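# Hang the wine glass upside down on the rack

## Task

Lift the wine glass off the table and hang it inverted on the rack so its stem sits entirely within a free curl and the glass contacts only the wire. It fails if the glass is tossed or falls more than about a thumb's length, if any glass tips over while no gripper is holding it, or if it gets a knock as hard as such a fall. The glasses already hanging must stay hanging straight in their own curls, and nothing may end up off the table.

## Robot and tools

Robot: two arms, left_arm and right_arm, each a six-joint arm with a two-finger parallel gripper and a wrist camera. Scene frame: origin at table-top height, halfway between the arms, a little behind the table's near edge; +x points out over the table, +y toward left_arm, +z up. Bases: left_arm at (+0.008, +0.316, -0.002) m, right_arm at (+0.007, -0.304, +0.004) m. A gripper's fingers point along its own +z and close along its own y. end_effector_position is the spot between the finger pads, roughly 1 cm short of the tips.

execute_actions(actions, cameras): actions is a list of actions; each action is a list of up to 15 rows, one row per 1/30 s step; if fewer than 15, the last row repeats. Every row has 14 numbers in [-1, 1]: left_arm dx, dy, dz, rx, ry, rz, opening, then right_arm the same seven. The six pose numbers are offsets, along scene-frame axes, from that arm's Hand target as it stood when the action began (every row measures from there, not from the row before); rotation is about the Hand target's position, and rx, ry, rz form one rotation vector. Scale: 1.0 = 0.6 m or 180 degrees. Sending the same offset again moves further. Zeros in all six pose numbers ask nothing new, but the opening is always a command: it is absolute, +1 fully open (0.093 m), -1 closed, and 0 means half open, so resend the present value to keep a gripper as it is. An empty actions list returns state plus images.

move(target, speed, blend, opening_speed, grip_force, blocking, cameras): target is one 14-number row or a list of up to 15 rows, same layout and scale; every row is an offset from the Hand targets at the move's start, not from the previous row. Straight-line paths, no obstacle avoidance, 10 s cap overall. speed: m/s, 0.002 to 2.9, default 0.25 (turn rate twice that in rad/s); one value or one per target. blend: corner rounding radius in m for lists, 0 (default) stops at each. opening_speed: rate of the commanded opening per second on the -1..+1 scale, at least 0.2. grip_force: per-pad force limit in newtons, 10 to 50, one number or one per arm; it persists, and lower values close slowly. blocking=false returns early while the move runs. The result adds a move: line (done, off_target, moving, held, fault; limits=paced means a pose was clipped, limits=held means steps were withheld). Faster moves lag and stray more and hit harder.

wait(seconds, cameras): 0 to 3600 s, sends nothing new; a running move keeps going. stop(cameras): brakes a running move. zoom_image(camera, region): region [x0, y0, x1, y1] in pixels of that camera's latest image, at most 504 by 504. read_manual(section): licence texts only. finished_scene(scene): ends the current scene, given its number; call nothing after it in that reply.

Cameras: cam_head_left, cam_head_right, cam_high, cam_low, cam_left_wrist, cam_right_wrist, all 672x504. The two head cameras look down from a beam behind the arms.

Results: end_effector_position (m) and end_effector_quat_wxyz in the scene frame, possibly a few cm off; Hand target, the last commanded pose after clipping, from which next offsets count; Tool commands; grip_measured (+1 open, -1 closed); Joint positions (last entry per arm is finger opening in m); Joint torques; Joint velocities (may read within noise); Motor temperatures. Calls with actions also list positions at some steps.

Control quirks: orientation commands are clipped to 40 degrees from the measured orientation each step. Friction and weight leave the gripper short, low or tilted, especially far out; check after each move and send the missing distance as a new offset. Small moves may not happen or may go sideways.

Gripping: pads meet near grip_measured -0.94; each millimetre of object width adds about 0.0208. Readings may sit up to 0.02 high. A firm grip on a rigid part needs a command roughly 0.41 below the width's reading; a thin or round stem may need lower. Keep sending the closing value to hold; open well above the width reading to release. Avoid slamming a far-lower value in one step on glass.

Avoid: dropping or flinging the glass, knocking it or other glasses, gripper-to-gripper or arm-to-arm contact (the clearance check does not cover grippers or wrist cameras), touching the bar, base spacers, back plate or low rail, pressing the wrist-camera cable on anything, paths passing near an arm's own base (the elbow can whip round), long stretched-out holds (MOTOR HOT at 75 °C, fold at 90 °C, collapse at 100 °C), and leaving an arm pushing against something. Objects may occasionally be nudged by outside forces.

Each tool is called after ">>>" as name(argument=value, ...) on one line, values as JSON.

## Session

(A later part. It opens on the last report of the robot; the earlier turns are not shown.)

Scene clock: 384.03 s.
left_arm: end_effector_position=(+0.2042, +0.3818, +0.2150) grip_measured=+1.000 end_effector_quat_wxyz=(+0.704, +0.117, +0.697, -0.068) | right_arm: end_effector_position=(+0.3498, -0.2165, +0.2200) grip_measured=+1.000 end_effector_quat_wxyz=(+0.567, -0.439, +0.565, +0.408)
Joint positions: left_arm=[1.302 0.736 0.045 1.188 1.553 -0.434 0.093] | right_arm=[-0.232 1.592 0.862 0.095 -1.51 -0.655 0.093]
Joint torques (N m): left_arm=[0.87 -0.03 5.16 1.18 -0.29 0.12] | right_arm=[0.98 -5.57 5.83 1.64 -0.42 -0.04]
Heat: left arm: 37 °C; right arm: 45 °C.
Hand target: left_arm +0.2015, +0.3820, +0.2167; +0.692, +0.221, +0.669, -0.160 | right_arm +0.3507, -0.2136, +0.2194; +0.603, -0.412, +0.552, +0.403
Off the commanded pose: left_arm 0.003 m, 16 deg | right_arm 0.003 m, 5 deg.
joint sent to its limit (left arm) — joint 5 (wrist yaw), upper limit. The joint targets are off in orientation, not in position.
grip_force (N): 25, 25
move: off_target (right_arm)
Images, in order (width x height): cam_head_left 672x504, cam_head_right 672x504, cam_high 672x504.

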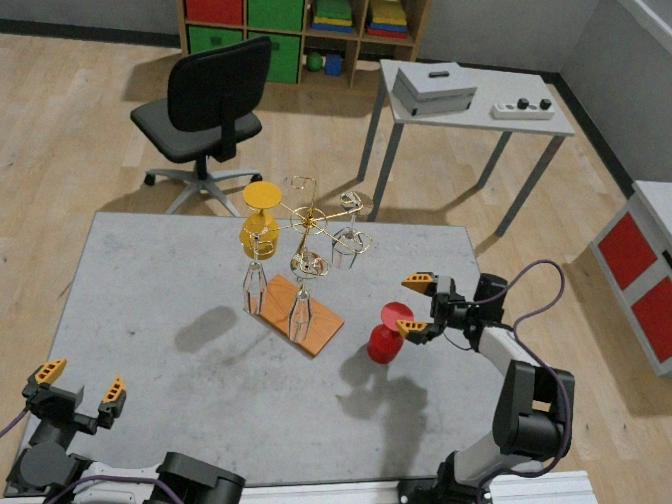

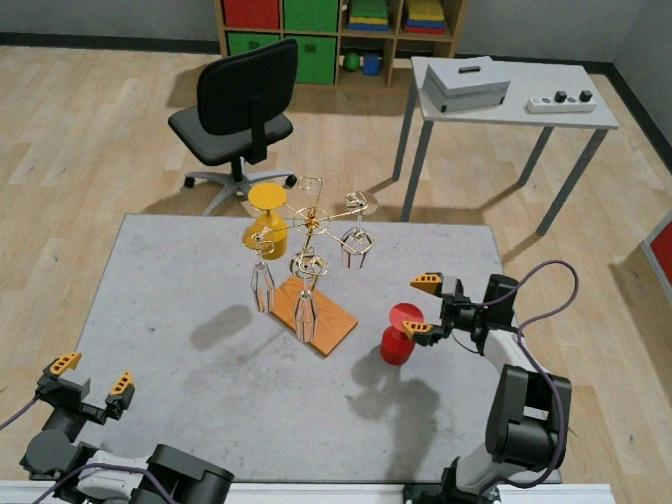

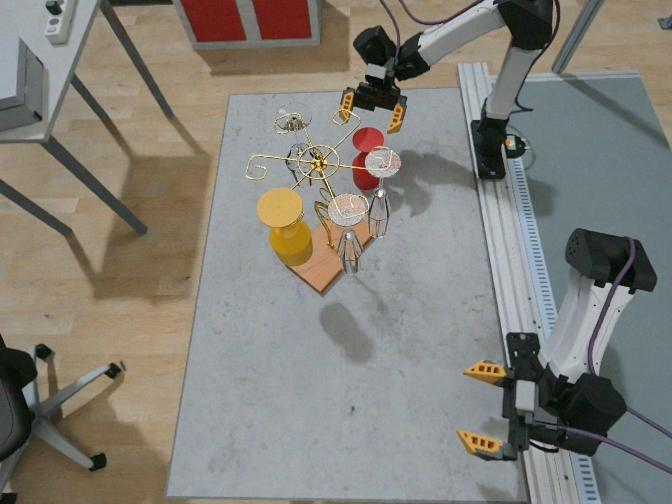

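>>> move(target=[0,0,0,0,0,0,1,0,0,-0.285,0,0,0,1], speed=0.12, cameras=["cam_head_right","cam_low","cam_high"])

>>> zoom_image(camera="cam_head_right", region=[340, 260, 480, 400])

>>> zoom_image(camera="cam_high", region=[310, 80, 450, 220])

Scene clock: 399.47 s.
left_arm: end_effector_position=(+0.2042, +0.3818, +0.2150) grip_measured=+1.000 end_effector_quat_wxyz=(+0.704, +0.117, +0.697, -0.068) | right_arm: end_effector_position=(+0.3529, -0.2152, +0.0502) grip_measured=+1.000 end_effector_quat_wxyz=(+0.568, -0.448, +0.560, +0.405)
Joint positions: left_arm=[1.302 0.736 0.045 1.188 1.553 -0.434 0.093] | right_arm=[-0.232 2.155 0.72 0.631 -1.516 -0.843 0.093]
Joint torques (N m): left_arm=[0.88 -0.01 5.18 1.18 -0.28 0.12] | right_arm=[0.28 -6.37 2.92 1.48 -0.68 0]
Heat: left arm: 37 °C; right arm: 44 °C.
Hand target: left_arm +0.2015, +0.3820, +0.2167; +0.692, +0.221, +0.669, -0.160 | right_arm +0.3507, -0.2136, +0.0485; +0.603, -0.412, +0.552, +0.403
Off the commanded pose: left_arm 0.003 m, 16 deg | right_arm 0.003 m, 6 deg.
joint sent to its limit (left arm) — joint 5 (wrist yaw), upper limit. The joint targets are off in orientation, not in position.
grip_force (N): 25, 25
move: off_target (right_arm)
Images, in order (width x height): cam_head_right 672x504, cam_high 672x504, cam_low 672x504.

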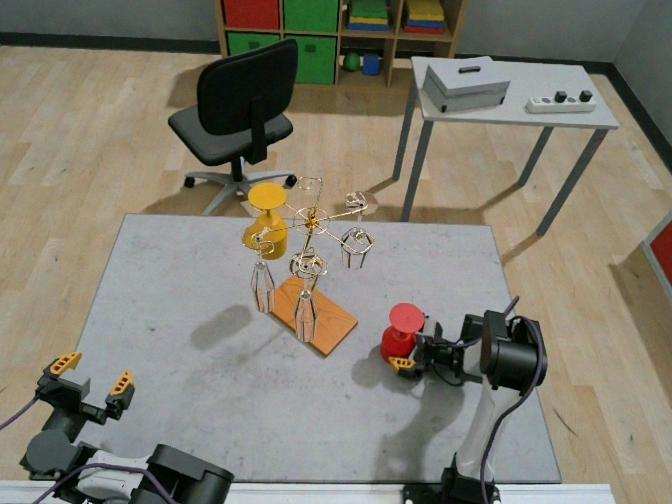

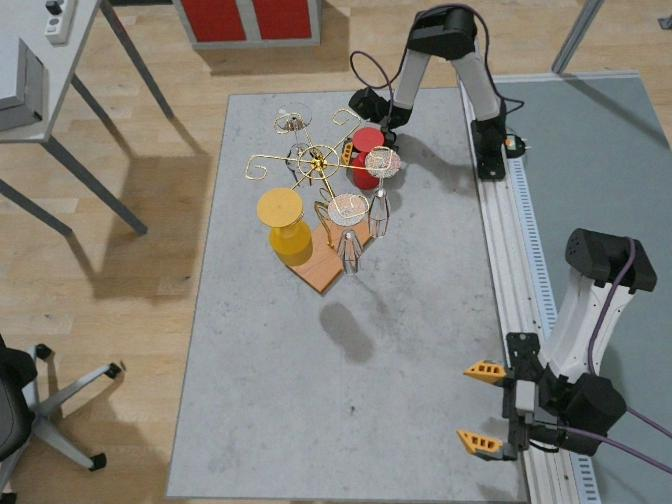

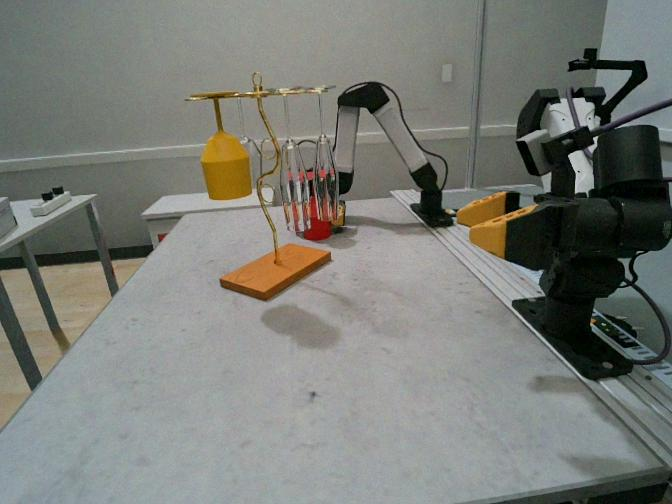

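Scaled by 3.600 from the camera's image (finer frame: 960x720).

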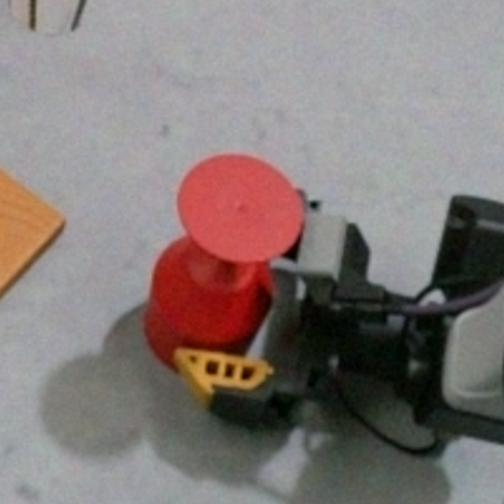

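Scaled by 3.600 from the camera's image (finer frame: 960x720).

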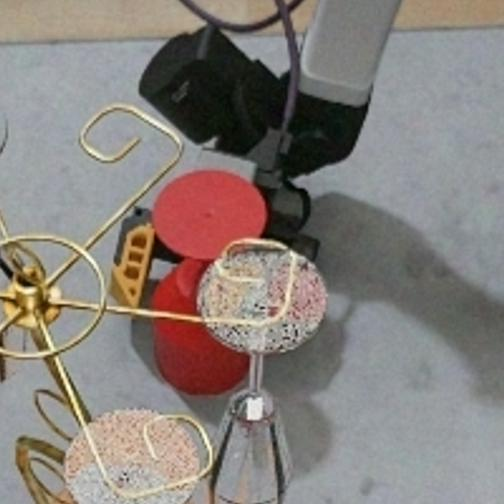

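>>> move(target=[0,0,0,0,0,0,1,0,0.005,-0.006,0,0,0,0.2], opening_speed=0.4, speed=0.05, cameras=["cam_head_right","cam_right_wrist"])

>>> zoom_image(camera="cam_head_right", region=[340, 260, 480, 400])

Scene clock: 406.33 s.
left_arm: end_effector_position=(+0.2042, +0.3818, +0.2150) grip_measured=+1.000 end_effector_quat_wxyz=(+0.704, +0.117, +0.697, -0.068) | right_arm: end_effector_position=(+0.3510, -0.2142, +0.0471) grip_measured=+0.685 end_effector_quat_wxyz=(+0.571, -0.440, +0.564, +0.404)
Joint positions: left_arm=[1.302 0.736 0.045 1.188 1.553 -0.434 0.093] | right_arm=[-0.23 2.212 0.658 0.995 -1.505 -0.589 0.078]
Joint torques (N m): left_arm=[0.87 -0.01 5.16 1.18 -0.29 0.12] | right_arm=[1.01 -6.53 2.47 1.7 -0.35 0.02]
Heat: left arm: 37 °C; right arm: 44 °C.
Hand target: left_arm +0.2015, +0.3820, +0.2167; +0.692, +0.221, +0.669, -0.160 | right_arm +0.3507, -0.2106, +0.0448; +0.603, -0.412, +0.552, +0.403
Off the commanded pose: left_arm 0.003 m, 16 deg | right_arm 0.004 m, 5 deg.
joint sent to its limit (left arm) — joint 5 (wrist yaw), upper limit. The joint targets are off in orientation, not in position.
grip_force (N): 25, 25
move: off_target (right_arm)
cam_right_wrist: T_world_to_cam=[[0.9512, -0.30347, 0.05581, -0.40218], [-0.08781, -0.43963, -0.89388, 0.01764], [0.2958, 0.84536, -0.44482, 0.18727]] pos_world=[0.32871, -0.27261, 0.12152]

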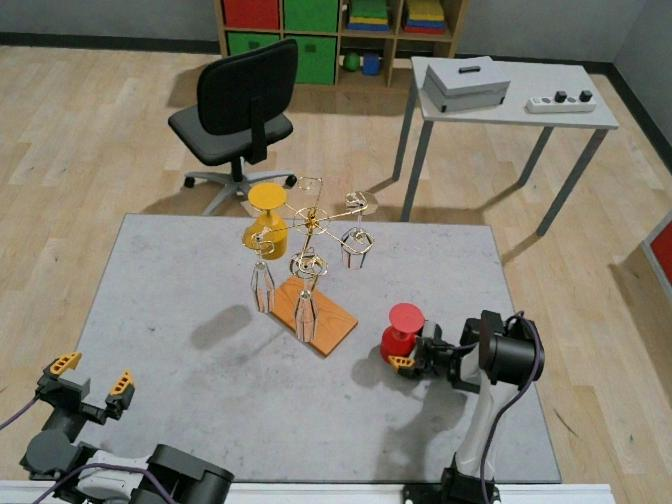

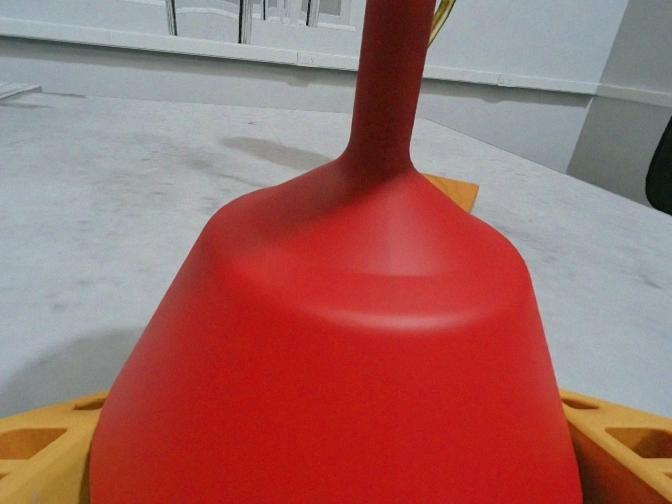

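Scaled by 3.600 from the camera's image (finer frame: 960x720).

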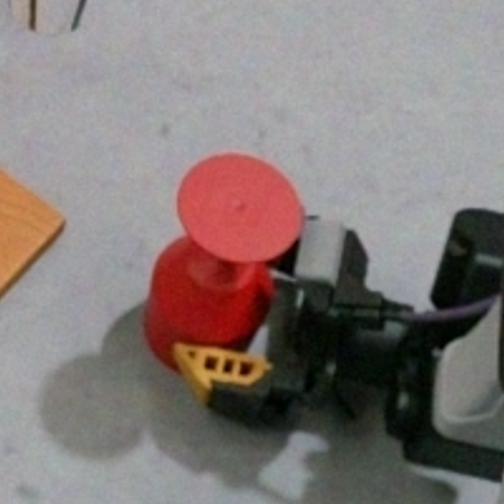

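>>> move(target=[0,0,0,0,0,0,1,0,-0.02,0.41,0,0,0,0.2], speed=0.15, cameras=["cam_head_right","cam_high","cam_low"])

>>> zoom_image(camera="cam_head_right", region=[340, 180, 500, 340])

>>> zoom_image(camera="cam_high", region=[260, 40, 420, 200])

>>> zoom_image(camera="cam_low", region=[200, 50, 380, 230])

Scene clock: 414.27 s.
left_arm: end_effector_position=(+0.2042, +0.3818, +0.2150) grip_measured=+1.000 end_effector_quat_wxyz=(+0.704, +0.117, +0.697, -0.068) | right_arm: end_effector_position=(+0.3460, -0.2191, +0.2880) grip_measured=+0.685 end_effector_quat_wxyz=(+0.590, -0.415, +0.557, +0.410)
Joint positions: left_arm=[1.302 0.736 0.045 1.188 1.553 -0.434 0.093] | right_arm=[-0.239 1.524 0.777 1.004 -1.49 0.238 0.078]
Joint torques (N m): left_arm=[0.85 -0.02 5.15 1.18 -0.29 0.12] | right_arm=[-0.49 -4.48 6.86 1.62 0.22 0.02]
Heat: left arm: 37 °C; right arm: 44 °C.
Hand target: left_arm +0.2015, +0.3820, +0.2167; +0.692, +0.221, +0.669, -0.160 | right_arm +0.3507, -0.2226, +0.2909; +0.603, -0.412, +0.552, +0.403
Off the commanded pose: left_arm 0.003 m, 16 deg | right_arm 0.006 m, 2 deg.
joint sent to its limit (left arm) — joint 5 (wrist yaw), upper limit. The joint targets are off in orientation, not in position.
grip_force (N): 25, 25
move: done

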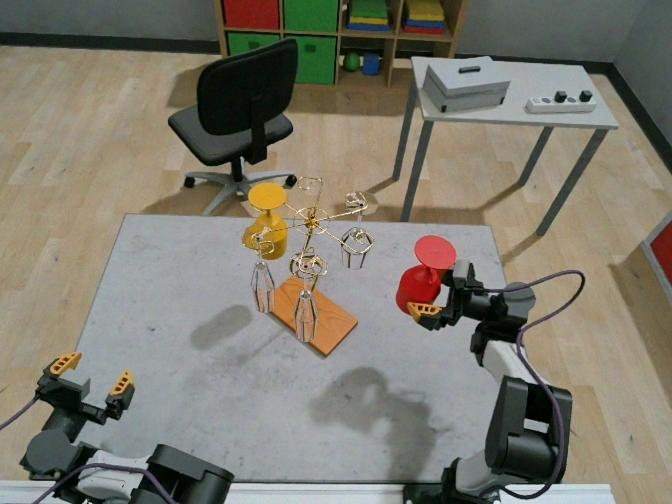

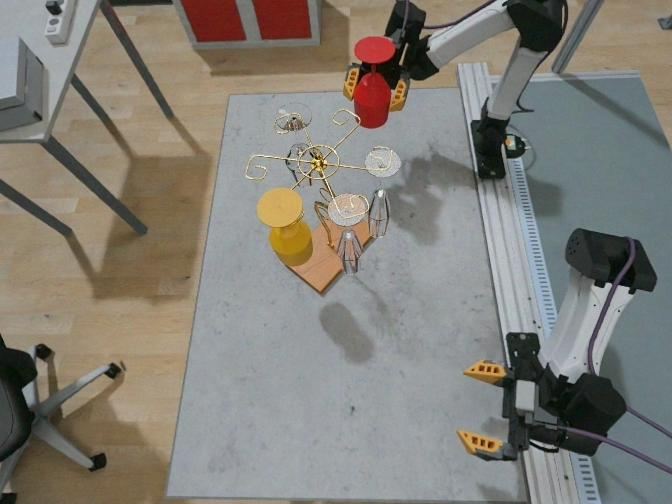

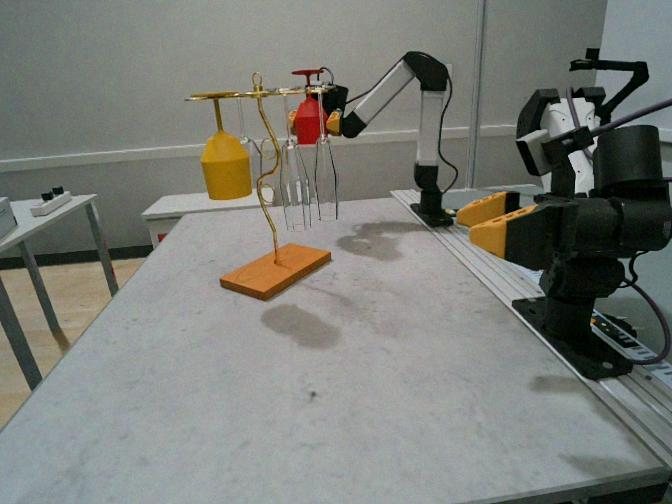

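Scaled by 3.150 from the camera's image (finer frame: 960x720).

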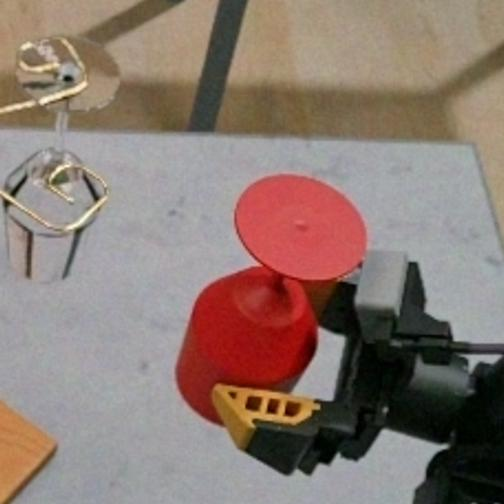

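Scaled by 3.150 from the camera's image (finer frame: 960x720).

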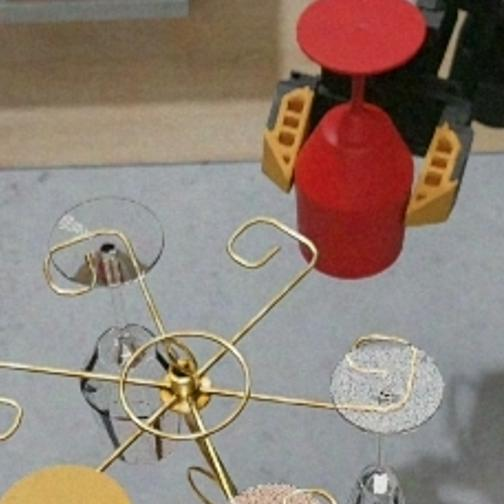

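Scaled by 2.800 from the camera's image (finer frame: 960x720).

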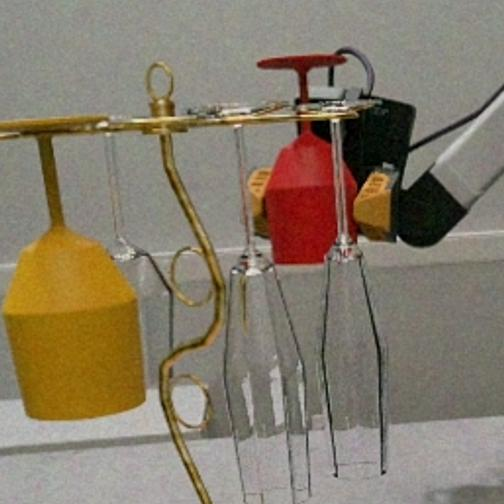

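>>> move(target=[0,0,0,0,0,0,1,0.052,0.047,-0.013,-0.018,0.115,0,0.2], speed=0.15, cameras=["cam_head_right","cam_high","cam_low"])

>>> zoom_image(camera="cam_head_right", region=[300, 180, 460, 340])

>>> zoom_image(camera="cam_high", region=[260, 40, 420, 200])

>>> zoom_image(camera="cam_low", region=[200, 50, 380, 230])

Scene clock: 428.53 s.
left_arm: end_effector_position=(+0.2042, +0.3818, +0.2150) grip_measured=+1.000 end_effector_quat_wxyz=(+0.704, +0.117, +0.697, -0.068) | right_arm: end_effector_position=(+0.3764, -0.1965, +0.2734) grip_measured=+0.685 end_effector_quat_wxyz=(+0.470, -0.327, +0.674, +0.467)
Joint positions: left_arm=[1.302 0.736 0.045 1.188 1.553 -0.434 0.093] | right_arm=[-0.144 1.557 1.123 -0.207 -1.342 -0.282 0.078]
Joint torques (N m): left_arm=[0.88 -0.02 5.15 1.18 -0.29 0.12] | right_arm=[0.88 -5.31 10.18 1.59 -0.46 -0.38]
Motor temperatures (°C): left_arm=[27 29 37 33 28 28 26] | right_arm=[28 40 35 43 25 28 26]
Heat: left arm: 37 °C; right arm: 43 °C.
Hand target: left_arm +0.2015, +0.3820, +0.2167; +0.692, +0.221, +0.669, -0.160 | right_arm +0.3818, -0.1944, +0.2830; +0.482, -0.350, +0.662, +0.455
Off the commanded pose: left_arm 0.003 m, 16 deg | right_arm 0.011 m, 4 deg.
joint sent to its limit (left arm) — joint 5 (wrist yaw), upper limit. The joint targets are off in orientation, not in position.
grip_force (N): 25, 25
move: off_target (right_arm)

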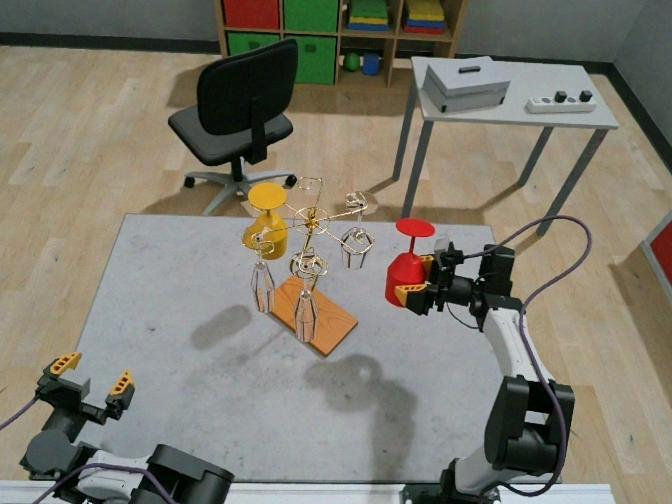

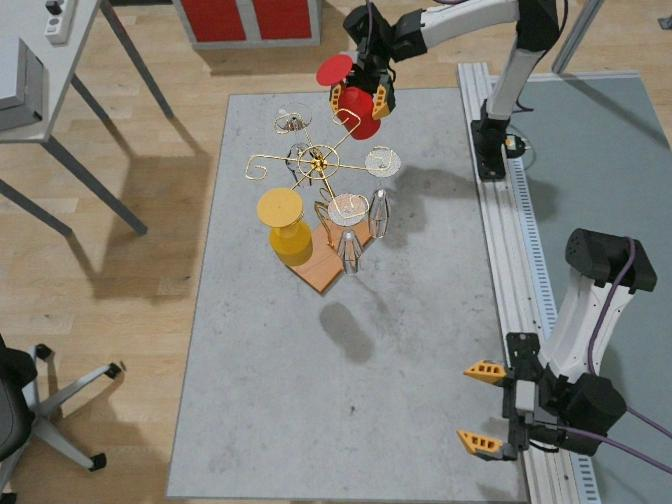

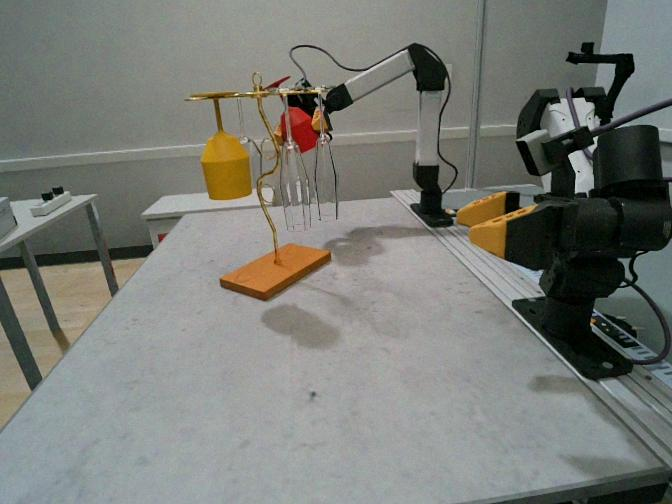

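Scaled by 3.150 from the camera's image (finer frame: 960x720).

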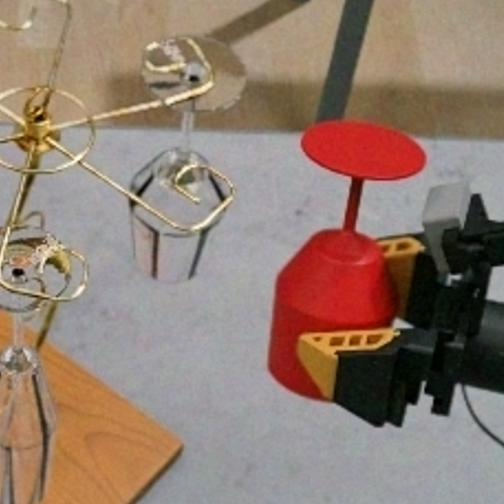

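Scaled by 3.150 from the camera's image (finer frame: 960x720).

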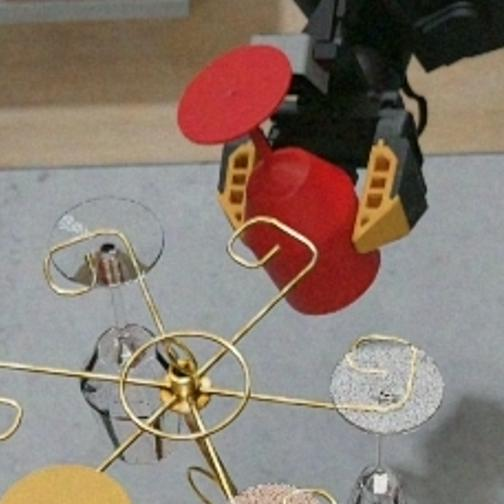

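Scaled by 2.800 from the camera's image (finer frame: 960x720).

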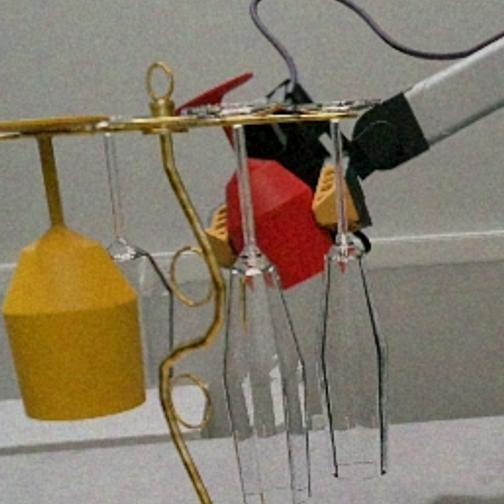

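>>> move(target=[0,0,0,0,0,0,1,-0.045,-0.06,0.03,0.009,-0.113,0,0.2], speed=0.2)

>>> move(target=[[0,0,0,0,0,0,1,0,0,0,0.145,0.4785,0,0.2],[0,0,0,0,0,0,1,0,0,0,0.29,0.955,0,0.2],[0,0,0,0,0,0,1,0,0,-0.15,0.29,0.955,0,0.2]], speed=0.3, blend=[0.05,0.03,0], cameras=["cam_head_right","cam_low"])

Scene clock: 477.43 s.
left_arm: end_effector_position=(+0.2042, +0.3818, +0.2150) grip_measured=+1.000 end_effector_quat_wxyz=(+0.704, +0.117, +0.697, -0.068) | right_arm: end_effector_position=(+0.3606, -0.2299, +0.2887) grip_measured=+0.685 end_effector_quat_wxyz=(+0.571, -0.412, +0.582, +0.406)
Joint positions: left_arm=[1.302 0.736 0.045 1.188 1.553 -0.434 0.093] | right_arm=[-0.261 1.505 1.005 0.091 -1.494 -0.39 0.078]
Joint torques (N m): left_arm=[0.88 -0.01 5.16 1.17 -0.29 0.12] | right_arm=[-0.36 -8.24 6.53 1.82 -0.48 -0.05]
Heat: left arm: 37 °C; right arm: 42 °C.
Hand target: left_arm +0.2015, +0.3820, +0.2167; +0.692, +0.221, +0.669, -0.160 | right_arm +0.3549, -0.2304, +0.3011; +0.597, -0.418, +0.560, +0.395
Off the commanded pose: left_arm 0.003 m, 16 deg | right_arm 0.014 m, 4 deg.
joint sent to its limit (left arm) — joint 5 (wrist yaw), upper limit. The joint targets are off in orientation, not in position.
grip_force (N): 25, 25
move: off_target (right_arm)

Scene clock: 484.53 s.
left_arm: end_effector_position=(+0.2042, +0.3818, +0.2150) grip_measured=+1.000 end_effector_quat_wxyz=(+0.704, +0.117, +0.697, -0.068) | right_arm: end_effector_position=(+0.3496, -0.2269, +0.2053) grip_measured=+0.685 end_effector_quat_wxyz=(-0.410, +0.560, +0.457, +0.556)
Joint positions: left_arm=[1.302 0.736 0.045 1.188 1.553 -0.434 0.093] | right_arm=[-0.265 1.898 1.294 -1.304 -1.51 1.199 0.078]
Joint torques (N m): left_arm=[0.85 0.01 5.19 1.18 -0.28 0.12] | right_arm=[-0.36 -6.52 7.83 -0.36 -0.84 -0.24]
Heat: left arm: 37 °C; right arm: 41 °C.
Hand target: left_arm +0.2015, +0.3820, +0.2167; +0.692, +0.221, +0.669, -0.160 | right_arm +0.3549, -0.2304, +0.2110; -0.413, +0.550, +0.458, +0.563
Off the commanded pose: left_arm 0.003 m, 16 deg | right_arm 0.009 m, 1 deg.
joint sent to its limit (left arm) — joint 5 (wrist yaw), upper limit. The joint targets are off in orientation, not in position.
grip_force (N): 25, 25
move: done

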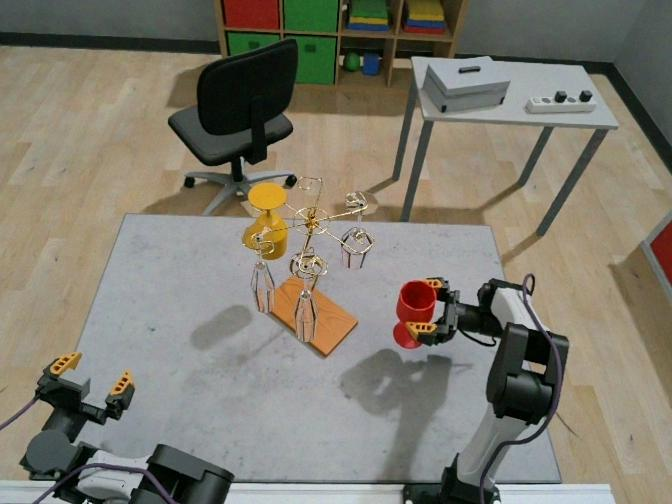

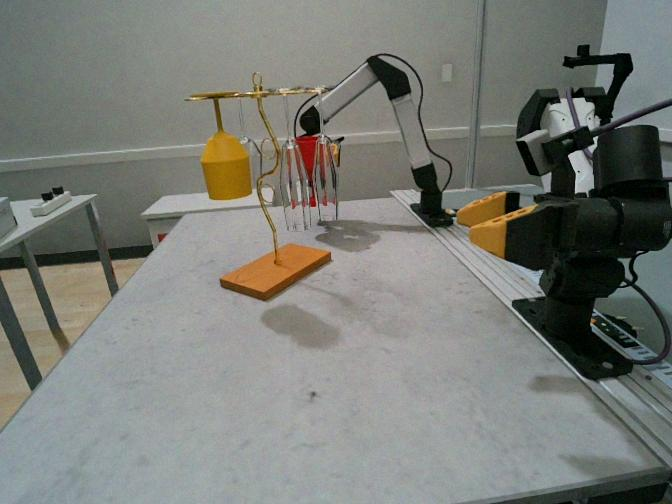

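>>> move(target=[[0,0,0,0,0,0,1,0,0,-0.14,0,0,0,0.2],[0,0,0,0,0,0,1,0,0,-0.16,0,0,0,0.2]], speed=[0.08,0.03], blend=[0.01,0], cameras=["cam_low","cam_head_right","cam_right_wrist"])

Scene clock: 502.17 s.
left_arm: end_effector_position=(+0.2042, +0.3818, +0.2150) grip_measured=+1.000 end_effector_quat_wxyz=(+0.704, +0.117, +0.697, -0.068) | right_arm: end_effector_position=(+0.3531, -0.2277, +0.1193) grip_measured=+0.685 end_effector_quat_wxyz=(-0.414, +0.556, +0.454, +0.560)
Joint positions: left_arm=[1.302 0.736 0.045 1.188 1.553 -0.434 0.093] | right_arm=[-0.268 2.136 1.218 -1.209 -1.522 0.981 0.078]
Joint torques (N m): left_arm=[0.9 0.01 5.16 1.17 -0.28 0.12] | right_arm=[-0.42 -6.89 4.6 -0.47 -0.62 -0.35]
Heat: left arm: 37 °C; right arm: 41 °C.
Hand target: left_arm +0.2015, +0.3820, +0.2167; +0.692, +0.221, +0.669, -0.160 | right_arm +0.3548, -0.2303, +0.1150; -0.413, +0.550, +0.458, +0.563
Off the commanded pose: left_arm 0.003 m, 16 deg | right_arm 0.005 m, 1 deg.
joint sent to its limit (left arm) — joint 5 (wrist yaw), upper limit. The joint targets are off in orientation, not in position.
grip_force (N): 25, 25
move: done; blend cut to 0.006 m at target 1
cam_right_wrist: T_world_to_cam=[[-0.97233, 0.2267, -0.05631, 0.40091], [-0.14077, -0.37629, 0.91575, -0.10643], [0.18641, 0.89834, 0.39779, 0.18037]] pos_world=[0.34122, -0.29297, 0.04829]
Images, in order (width x height): cam_head_right 672x504, cam_low 672x504, cam_right_wrist 672x504.

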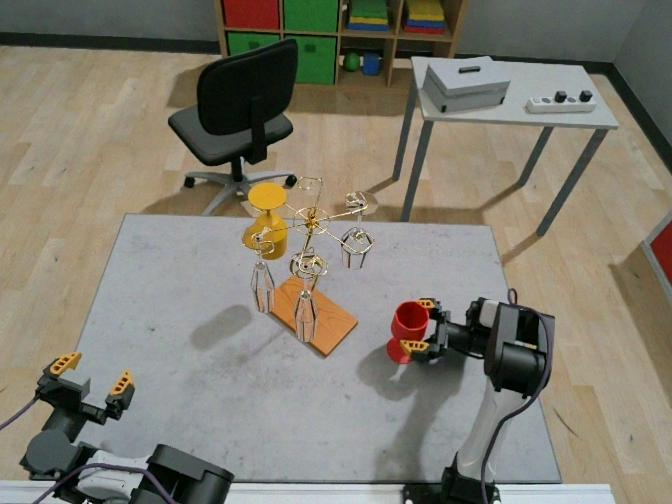

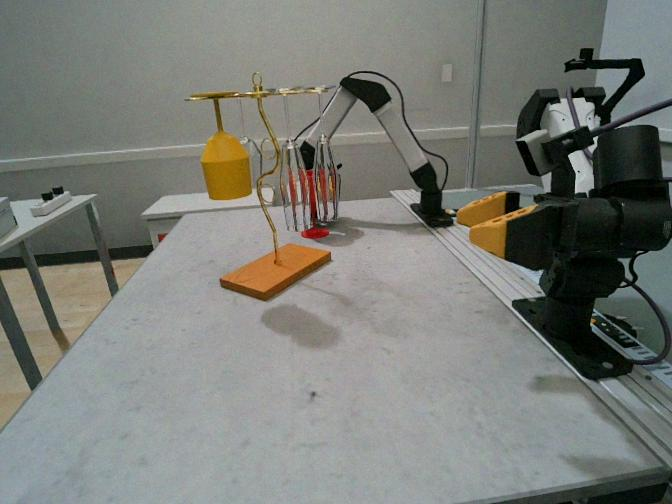

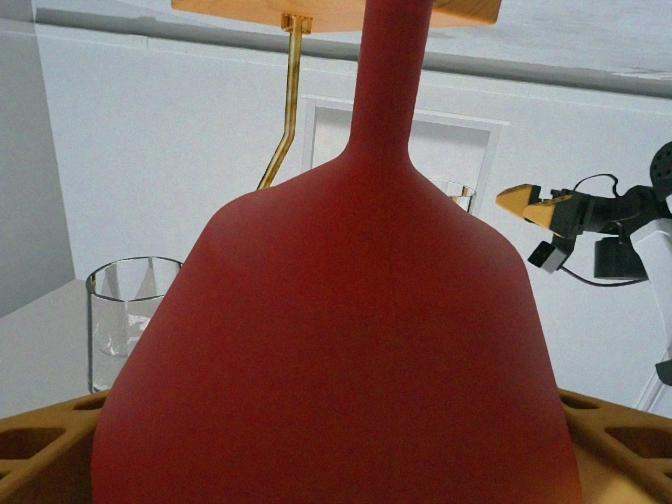

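>>> move(target=[0,0,0,0,0,0,1,0,0,-0.0067,0,0,0,0.2], speed=0.02)

>>> move(target=[0,0,0,0,0,0,1,0,0,-0.0067,0,0,0,0.2], speed=0.02, cameras=["cam_low","cam_head_right"])

Scene clock: 504.57 s.
left_arm: end_effector_position=(+0.2042, +0.3818, +0.2150) grip_measured=+1.000 end_effector_quat_wxyz=(+0.704, +0.117, +0.697, -0.068) | right_arm: end_effector_position=(+0.3539, -0.2278, +0.1191) grip_measured=+0.685 end_effector_quat_wxyz=(-0.416, +0.555, +0.448, +0.564)
Joint positions: left_arm=[1.302 0.736 0.045 1.188 1.553 -0.434 0.093] | right_arm=[-0.268 2.144 1.218 -1.214 -1.536 0.973 0.078]
Joint torques (N m): left_arm=[0.88 -0.01 5.15 1.18 -0.29 0.12] | right_arm=[-0.38 -6.64 4.59 -0.4 -0.45 -0.35]
Heat: left arm: 37 °C; right arm: 41 °C.
Hand target: left_arm +0.2015, +0.3820, +0.2167; +0.692, +0.221, +0.669, -0.160 | right_arm +0.3548, -0.2303, +0.1110; -0.413, +0.550, +0.458, +0.563
Off the commanded pose: left_arm 0.003 m, 16 deg | right_arm 0.009 m, 1 deg.
joint sent to its limit (left arm) — joint 5 (wrist yaw), upper limit. The joint targets are off in orientation, not in position.
grip_force (N): 25, 25
move: done

Scene clock: 505.23 s.
left_arm: end_effector_position=(+0.2042, +0.3818, +0.2150) grip_measured=+1.000 end_effector_quat_wxyz=(+0.704, +0.117, +0.697, -0.068) | right_arm: end_effector_position=(+0.3550, -0.2289, +0.1184) grip_measured=+0.685 end_effector_quat_wxyz=(-0.417, +0.555, +0.443, +0.567)
Joint positions: left_arm=[1.302 0.736 0.045 1.188 1.553 -0.434 0.093] | right_arm=[-0.27 2.152 1.218 -1.215 -1.546 0.969 0.078]
Joint torques (N m): left_arm=[0.88 -0.02 5.18 1.18 -0.29 0.12] | right_arm=[-0.31 -6.34 4.27 -0.29 -0.34 -0.37]
Heat: left arm: 37 °C; right arm: 41 °C.
Hand target: left_arm +0.2015, +0.3820, +0.2167; +0.692, +0.221, +0.669, -0.160 | right_arm +0.3548, -0.2303, +0.1070; -0.413, +0.550, +0.458, +0.563
Off the commanded pose: left_arm 0.003 m, 16 deg | right_arm 0.011 m, 2 deg.
joint sent to its limit (left arm) — joint 5 (wrist yaw), upper limit. The joint targets are off in orientation, not in position.
grip_force (N): 25, 25
move: off_target (right_arm)
Images, in order (width x height): cam_head_right 672x504, cam_low 672x504.

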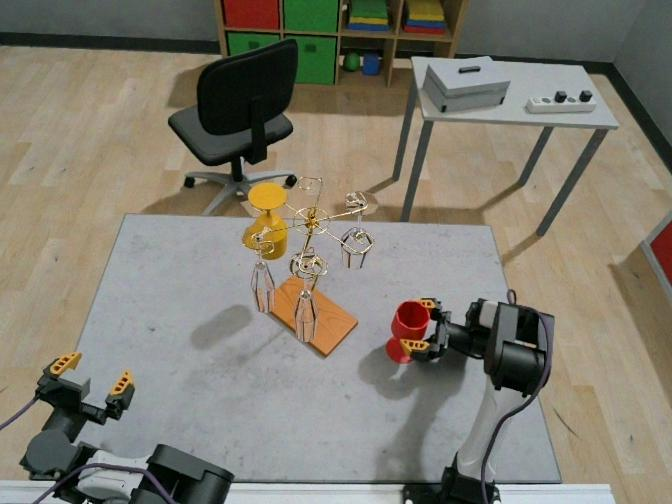

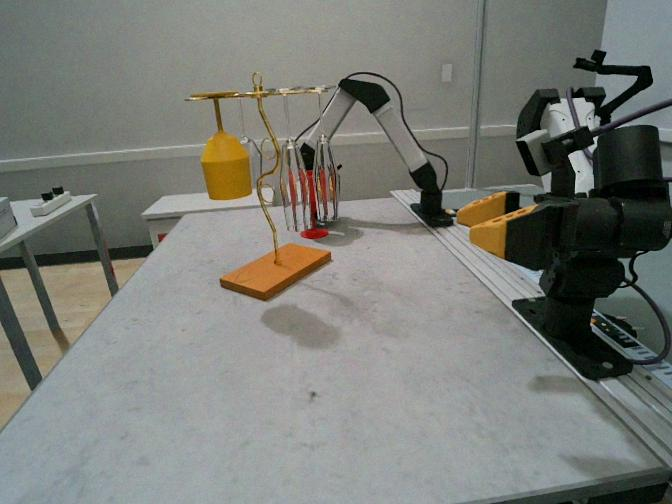

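>>> move(target=[0,0,0,0,0,0,1,0,0,0.009,0,0,0,0.2], speed=0.03)

>>> move(target=[0,0,0,0,0,0,1,0,0,0,0,0,0,1], opening_speed=0.4, cameras=["cam_head_right","cam_high","cam_right_wrist"])

Scene clock: 507.73 s.
left_arm: end_effector_position=(+0.2042, +0.3818, +0.2150) grip_measured=+1.000 end_effector_quat_wxyz=(+0.704, +0.117, +0.697, -0.068) | right_arm: end_effector_position=(+0.3549, -0.2289, +0.1184) grip_measured=+0.685 end_effector_quat_wxyz=(-0.417, +0.555, +0.443, +0.567)
Joint positions: left_arm=[1.302 0.736 0.045 1.188 1.553 -0.434 0.093] | right_arm=[-0.27 2.152 1.218 -1.216 -1.546 0.969 0.078]
Joint torques (N m): left_arm=[0.88 0.01 5.19 1.18 -0.29 0.12] | right_arm=[-0.21 -7.47 4.59 -0.44 -0.36 -0.3]
Heat: left arm: 37 °C; right arm: 41 °C.
Hand target: left_arm +0.2015, +0.3820, +0.2167; +0.692, +0.221, +0.669, -0.160 | right_arm +0.3548, -0.2303, +0.1124; -0.413, +0.550, +0.458, +0.563
Off the commanded pose: left_arm 0.003 m, 16 deg | right_arm 0.006 m, 2 deg.
joint sent to its limit (left arm) — joint 5 (wrist yaw), upper limit. The joint targets are off in orientation, not in position.
grip_force (N): 25, 25
move: done

Scene clock: 510.47 s.
left_arm: end_effector_position=(+0.2042, +0.3818, +0.2150) grip_measured=+1.000 end_effector_quat_wxyz=(+0.704, +0.117, +0.697, -0.068) | right_arm: end_effector_position=(+0.3516, -0.2281, +0.1124) grip_measured=+1.000 end_effector_quat_wxyz=(-0.411, +0.552, +0.458, +0.563)
Joint positions: left_arm=[1.302 0.736 0.045 1.188 1.553 -0.434 0.093] | right_arm=[-0.27 2.163 1.218 -1.231 -1.521 0.92 0.093]
Joint torques (N m): left_arm=[0.9 -0.02 5.18 1.18 -0.29 0.12] | right_arm=[-0.23 -7.23 5.83 -0.74 -0.59 -0.27]
Heat: left arm: 37 °C; right arm: 41 °C.
Hand target: left_arm +0.2015, +0.3820, +0.2167; +0.692, +0.221, +0.669, -0.160 | right_arm +0.3548, -0.2303, +0.1124; -0.413, +0.550, +0.458, +0.563
Off the commanded pose: left_arm 0.003 m, 16 deg | right_arm 0.004 m, 0 deg.
joint sent to its limit (left arm) — joint 5 (wrist yaw), upper limit. The joint targets are off in orientation, not in position.
grip_force (N): 25, 25
move: done
cam_right_wrist: T_world_to_cam=[[-0.9716, 0.22619, -0.06955, 0.40034], [-0.15247, -0.37358, 0.91498, -0.0956], [0.18098, 0.8996, 0.39745, 0.18598]] pos_world=[0.34074, -0.29357, 0.0414]

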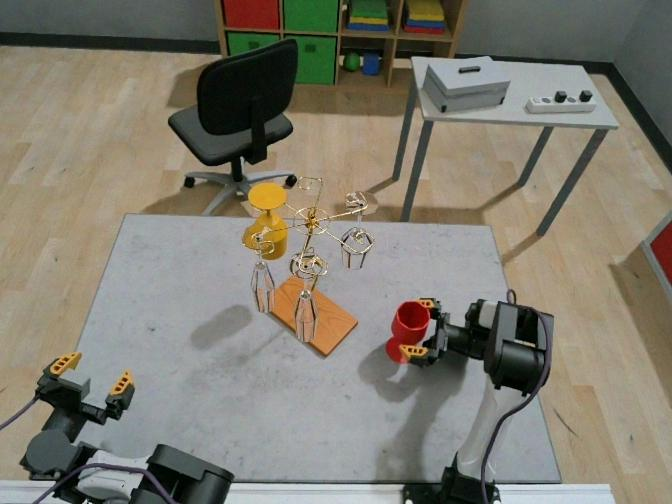

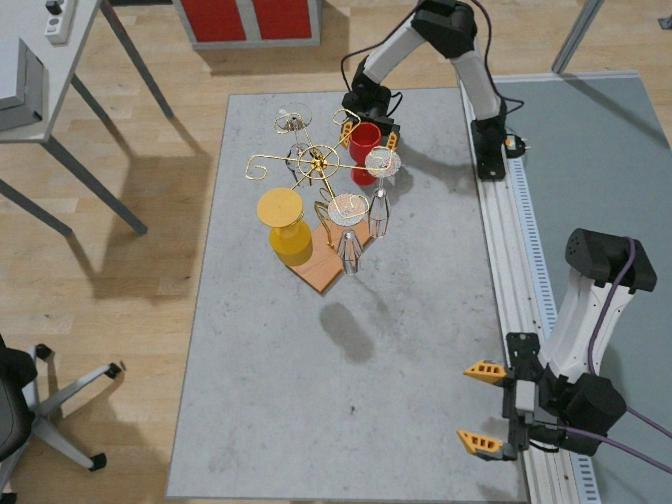

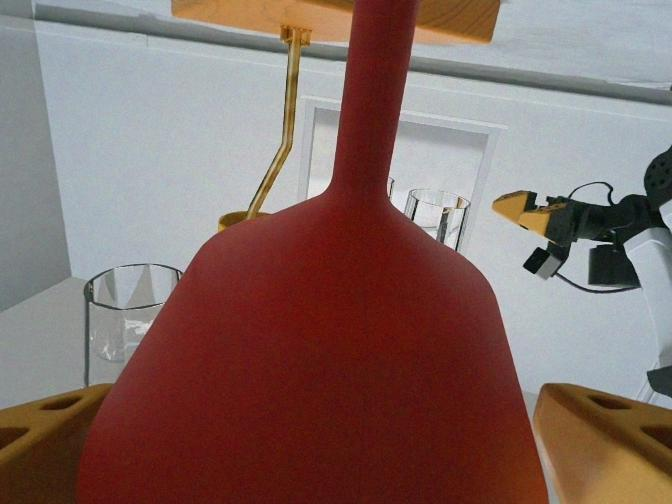

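>>> move(target=[[0,0,0,0,0,0,1,0.006,0,0.004,0,0,0,1],[0,0,0,0,0,0,1,-0.056,-0.205,0.006,0,0,0,1],[0,0,0,0,0,0,1,-0.056,-0.205,0.25,0,0,0,1],[0,0,0,0,0,0,1,-0.056,-0.205,0.25,-0.145,-0.4785,0,1],[0,0,0,0,0,0,1,-0.056,-0.205,0.25,-0.29,-0.957,0,1]], speed=[0.03,0.12,0.2,0.4,0.4], blend=[0.002,0.02,0.02,0.02,0], cameras=["cam_head_right","cam_high","cam_right_wrist"])

Scene clock: 522.80 s.
left_arm: end_effector_position=(+0.2042, +0.3818, +0.2150) grip_measured=+1.000 end_effector_quat_wxyz=(+0.704, +0.117, +0.697, -0.068) | right_arm: end_effector_position=(+0.3229, -0.3525, +0.2538) grip_measured=+1.000 end_effector_quat_wxyz=(+0.601, -0.352, +0.657, +0.287)
Joint positions: left_arm=[1.302 0.736 0.045 1.188 1.553 -0.434 0.093] | right_arm=[-0.68 1.746 1.35 -1.571 -1.431 -2.008 0.093]
Joint torques (N m): left_arm=[0.85 -0.02 5.16 1.17 -0.29 0.12] | right_arm=[-0.29 -7.76 5.64 -0.39 -0.86 -0.25]
Heat: left arm: 37 °C; right arm: 43 °C.
Hand target: left_arm +0.2015, +0.3820, +0.2167; +0.692, +0.221, +0.669, -0.160 | right_arm +0.3213, -0.3534, +0.2623; +0.598, -0.419, +0.558, +0.394
Off the commanded pose: left_arm 0.003 m, 16 deg | right_arm 0.009 m, 18 deg.
joint sent to its limit (left arm) — joint 5 (wrist yaw), upper limit. The joint targets are off in orientation, not in position.
joint sent to its limit (right arm) — joint 4 (wrist pitch), lower limit. The joint targets are off in orientation, not in position.
grip_force (N): 25, 25
move: off_target (right_arm)
cam_right_wrist: T_world_to_cam=[[0.798, -0.5999, 0.05759, -0.48449], [-0.27566, -0.44831, -0.85031, 0.18555], [0.53592, 0.66267, -0.52312, 0.28237]] pos_world=[0.28644, -0.39458, 0.33339]

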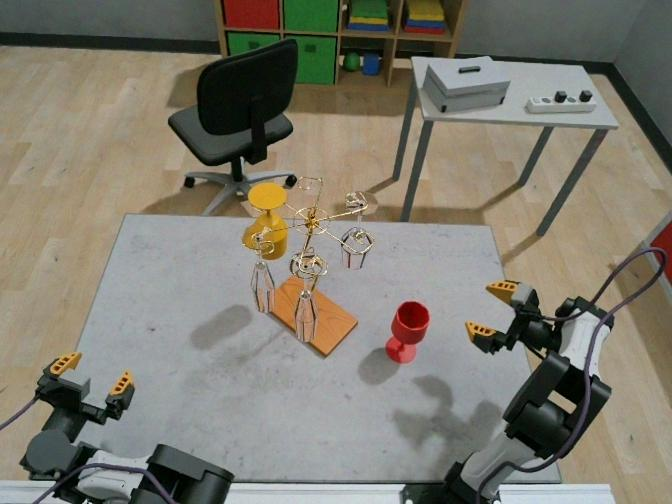

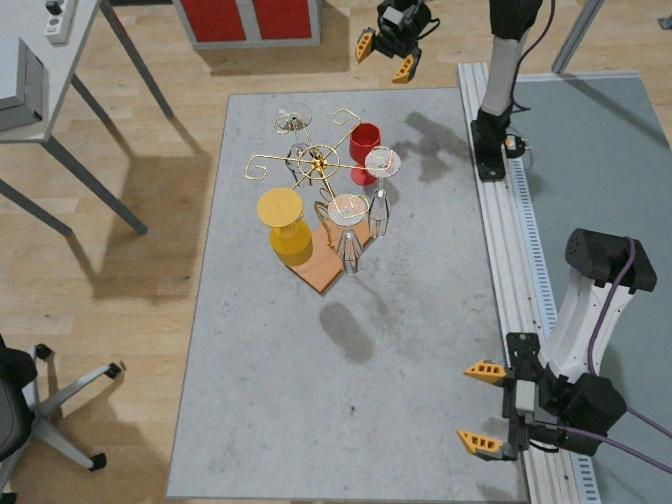

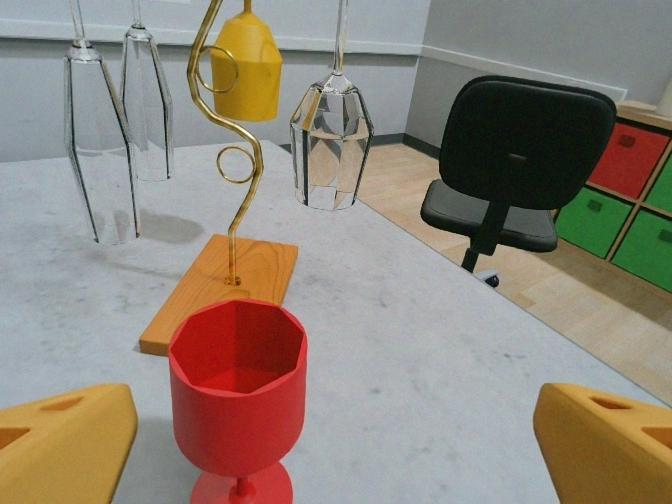

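>>> move(target=[[0,0,0,0,0,0,1,-0.089,0.037,0,0.0026,0.0212,-0.1124,1],[0,0,0,0,0,0,1,-0.089,0.037,-0.23,0.0026,0.0212,-0.1124,1]], speed=0.2, blend=[0.03,0], cameras=["cam_head_right","cam_high","cam_right_wrist"])

Scene clock: 538.63 s.
left_arm: end_effector_position=(+0.2042, +0.3818, +0.2150) grip_measured=+1.000 end_effector_quat_wxyz=(+0.704, +0.117, +0.697, -0.068) | right_arm: end_effector_position=(+0.2656, -0.3303, +0.1221) grip_measured=+1.000 end_effector_quat_wxyz=(+0.622, -0.285, +0.674, +0.280)
Joint positions: left_arm=[1.302 0.736 0.045 1.188 1.553 -0.434 0.093] | right_arm=[-0.786 1.745 0.713 -1.015 -1.472 -2.018 0.093]
Joint torques (N m): left_arm=[0.84 -0.02 5.18 1.18 -0.29 0.11] | right_arm=[0.61 -4 3.47 -0.23 -0.99 -0.25]
Motor temperatures (°C): left_arm=[27 29 37 33 28 28 26] | right_arm=[28 44 36 38 25 28 25]
Heat: left arm: 37 °C; right arm: 44 °C.
Hand target: left_arm +0.2015, +0.3820, +0.2167; +0.692, +0.221, +0.669, -0.160 | right_arm +0.2679, -0.3311, +0.1243; +0.640, -0.299, +0.641, +0.299
Off the commanded pose: left_arm 0.003 m, 16 deg | right_arm 0.003 m, 5 deg.
joint sent to its limit (left arm) — joint 5 (wrist yaw), upper limit. The joint targets are off in orientation, not in position.
joint sent to its limit (right arm) — joint 6 (wrist roll), lower limit. The joint targets are off in orientation, not in position.
grip_force (N): 25, 25
move: off_target (right_arm)
cam_right_wrist: T_world_to_cam=[[0.72083, -0.693, -0.01231, -0.4196], [-0.34644, -0.34486, -0.87238, 0.12342], [0.60031, 0.63311, -0.48867, 0.19845]] pos_world=[0.22609, -0.37386, 0.19948]

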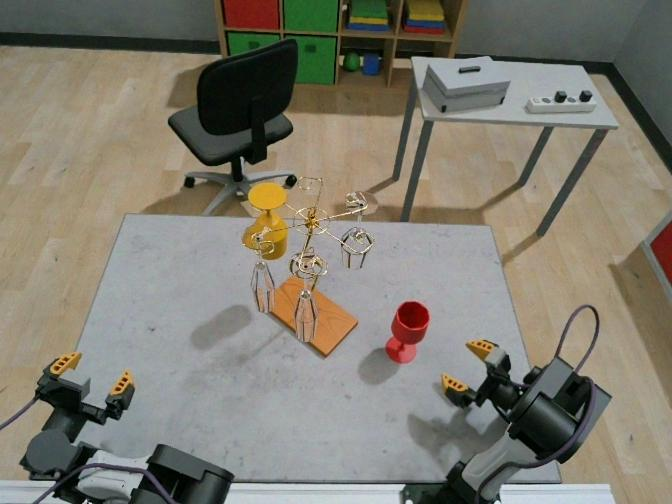

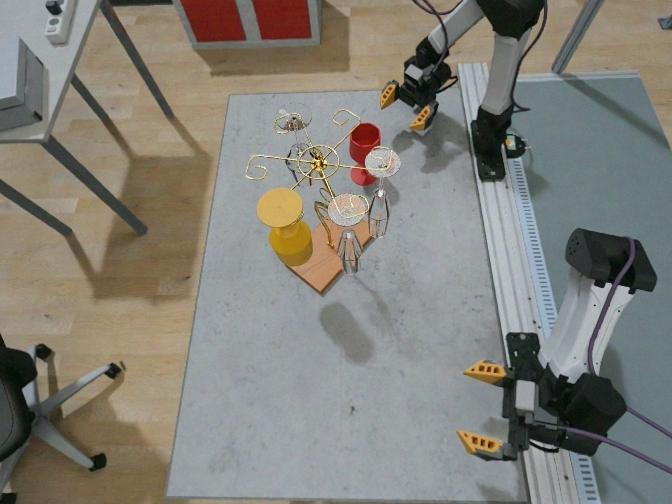

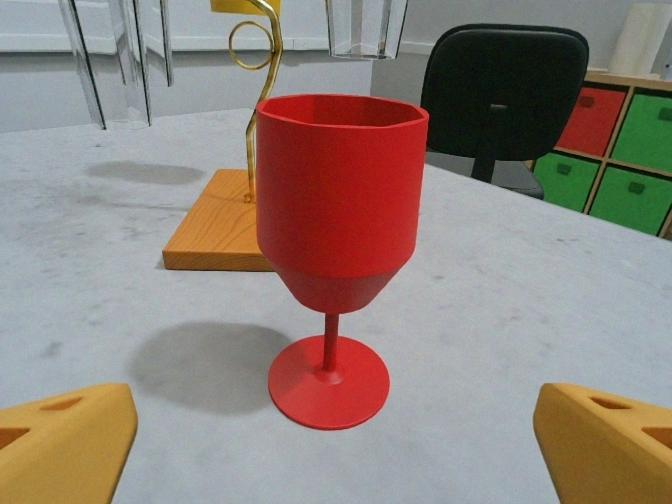

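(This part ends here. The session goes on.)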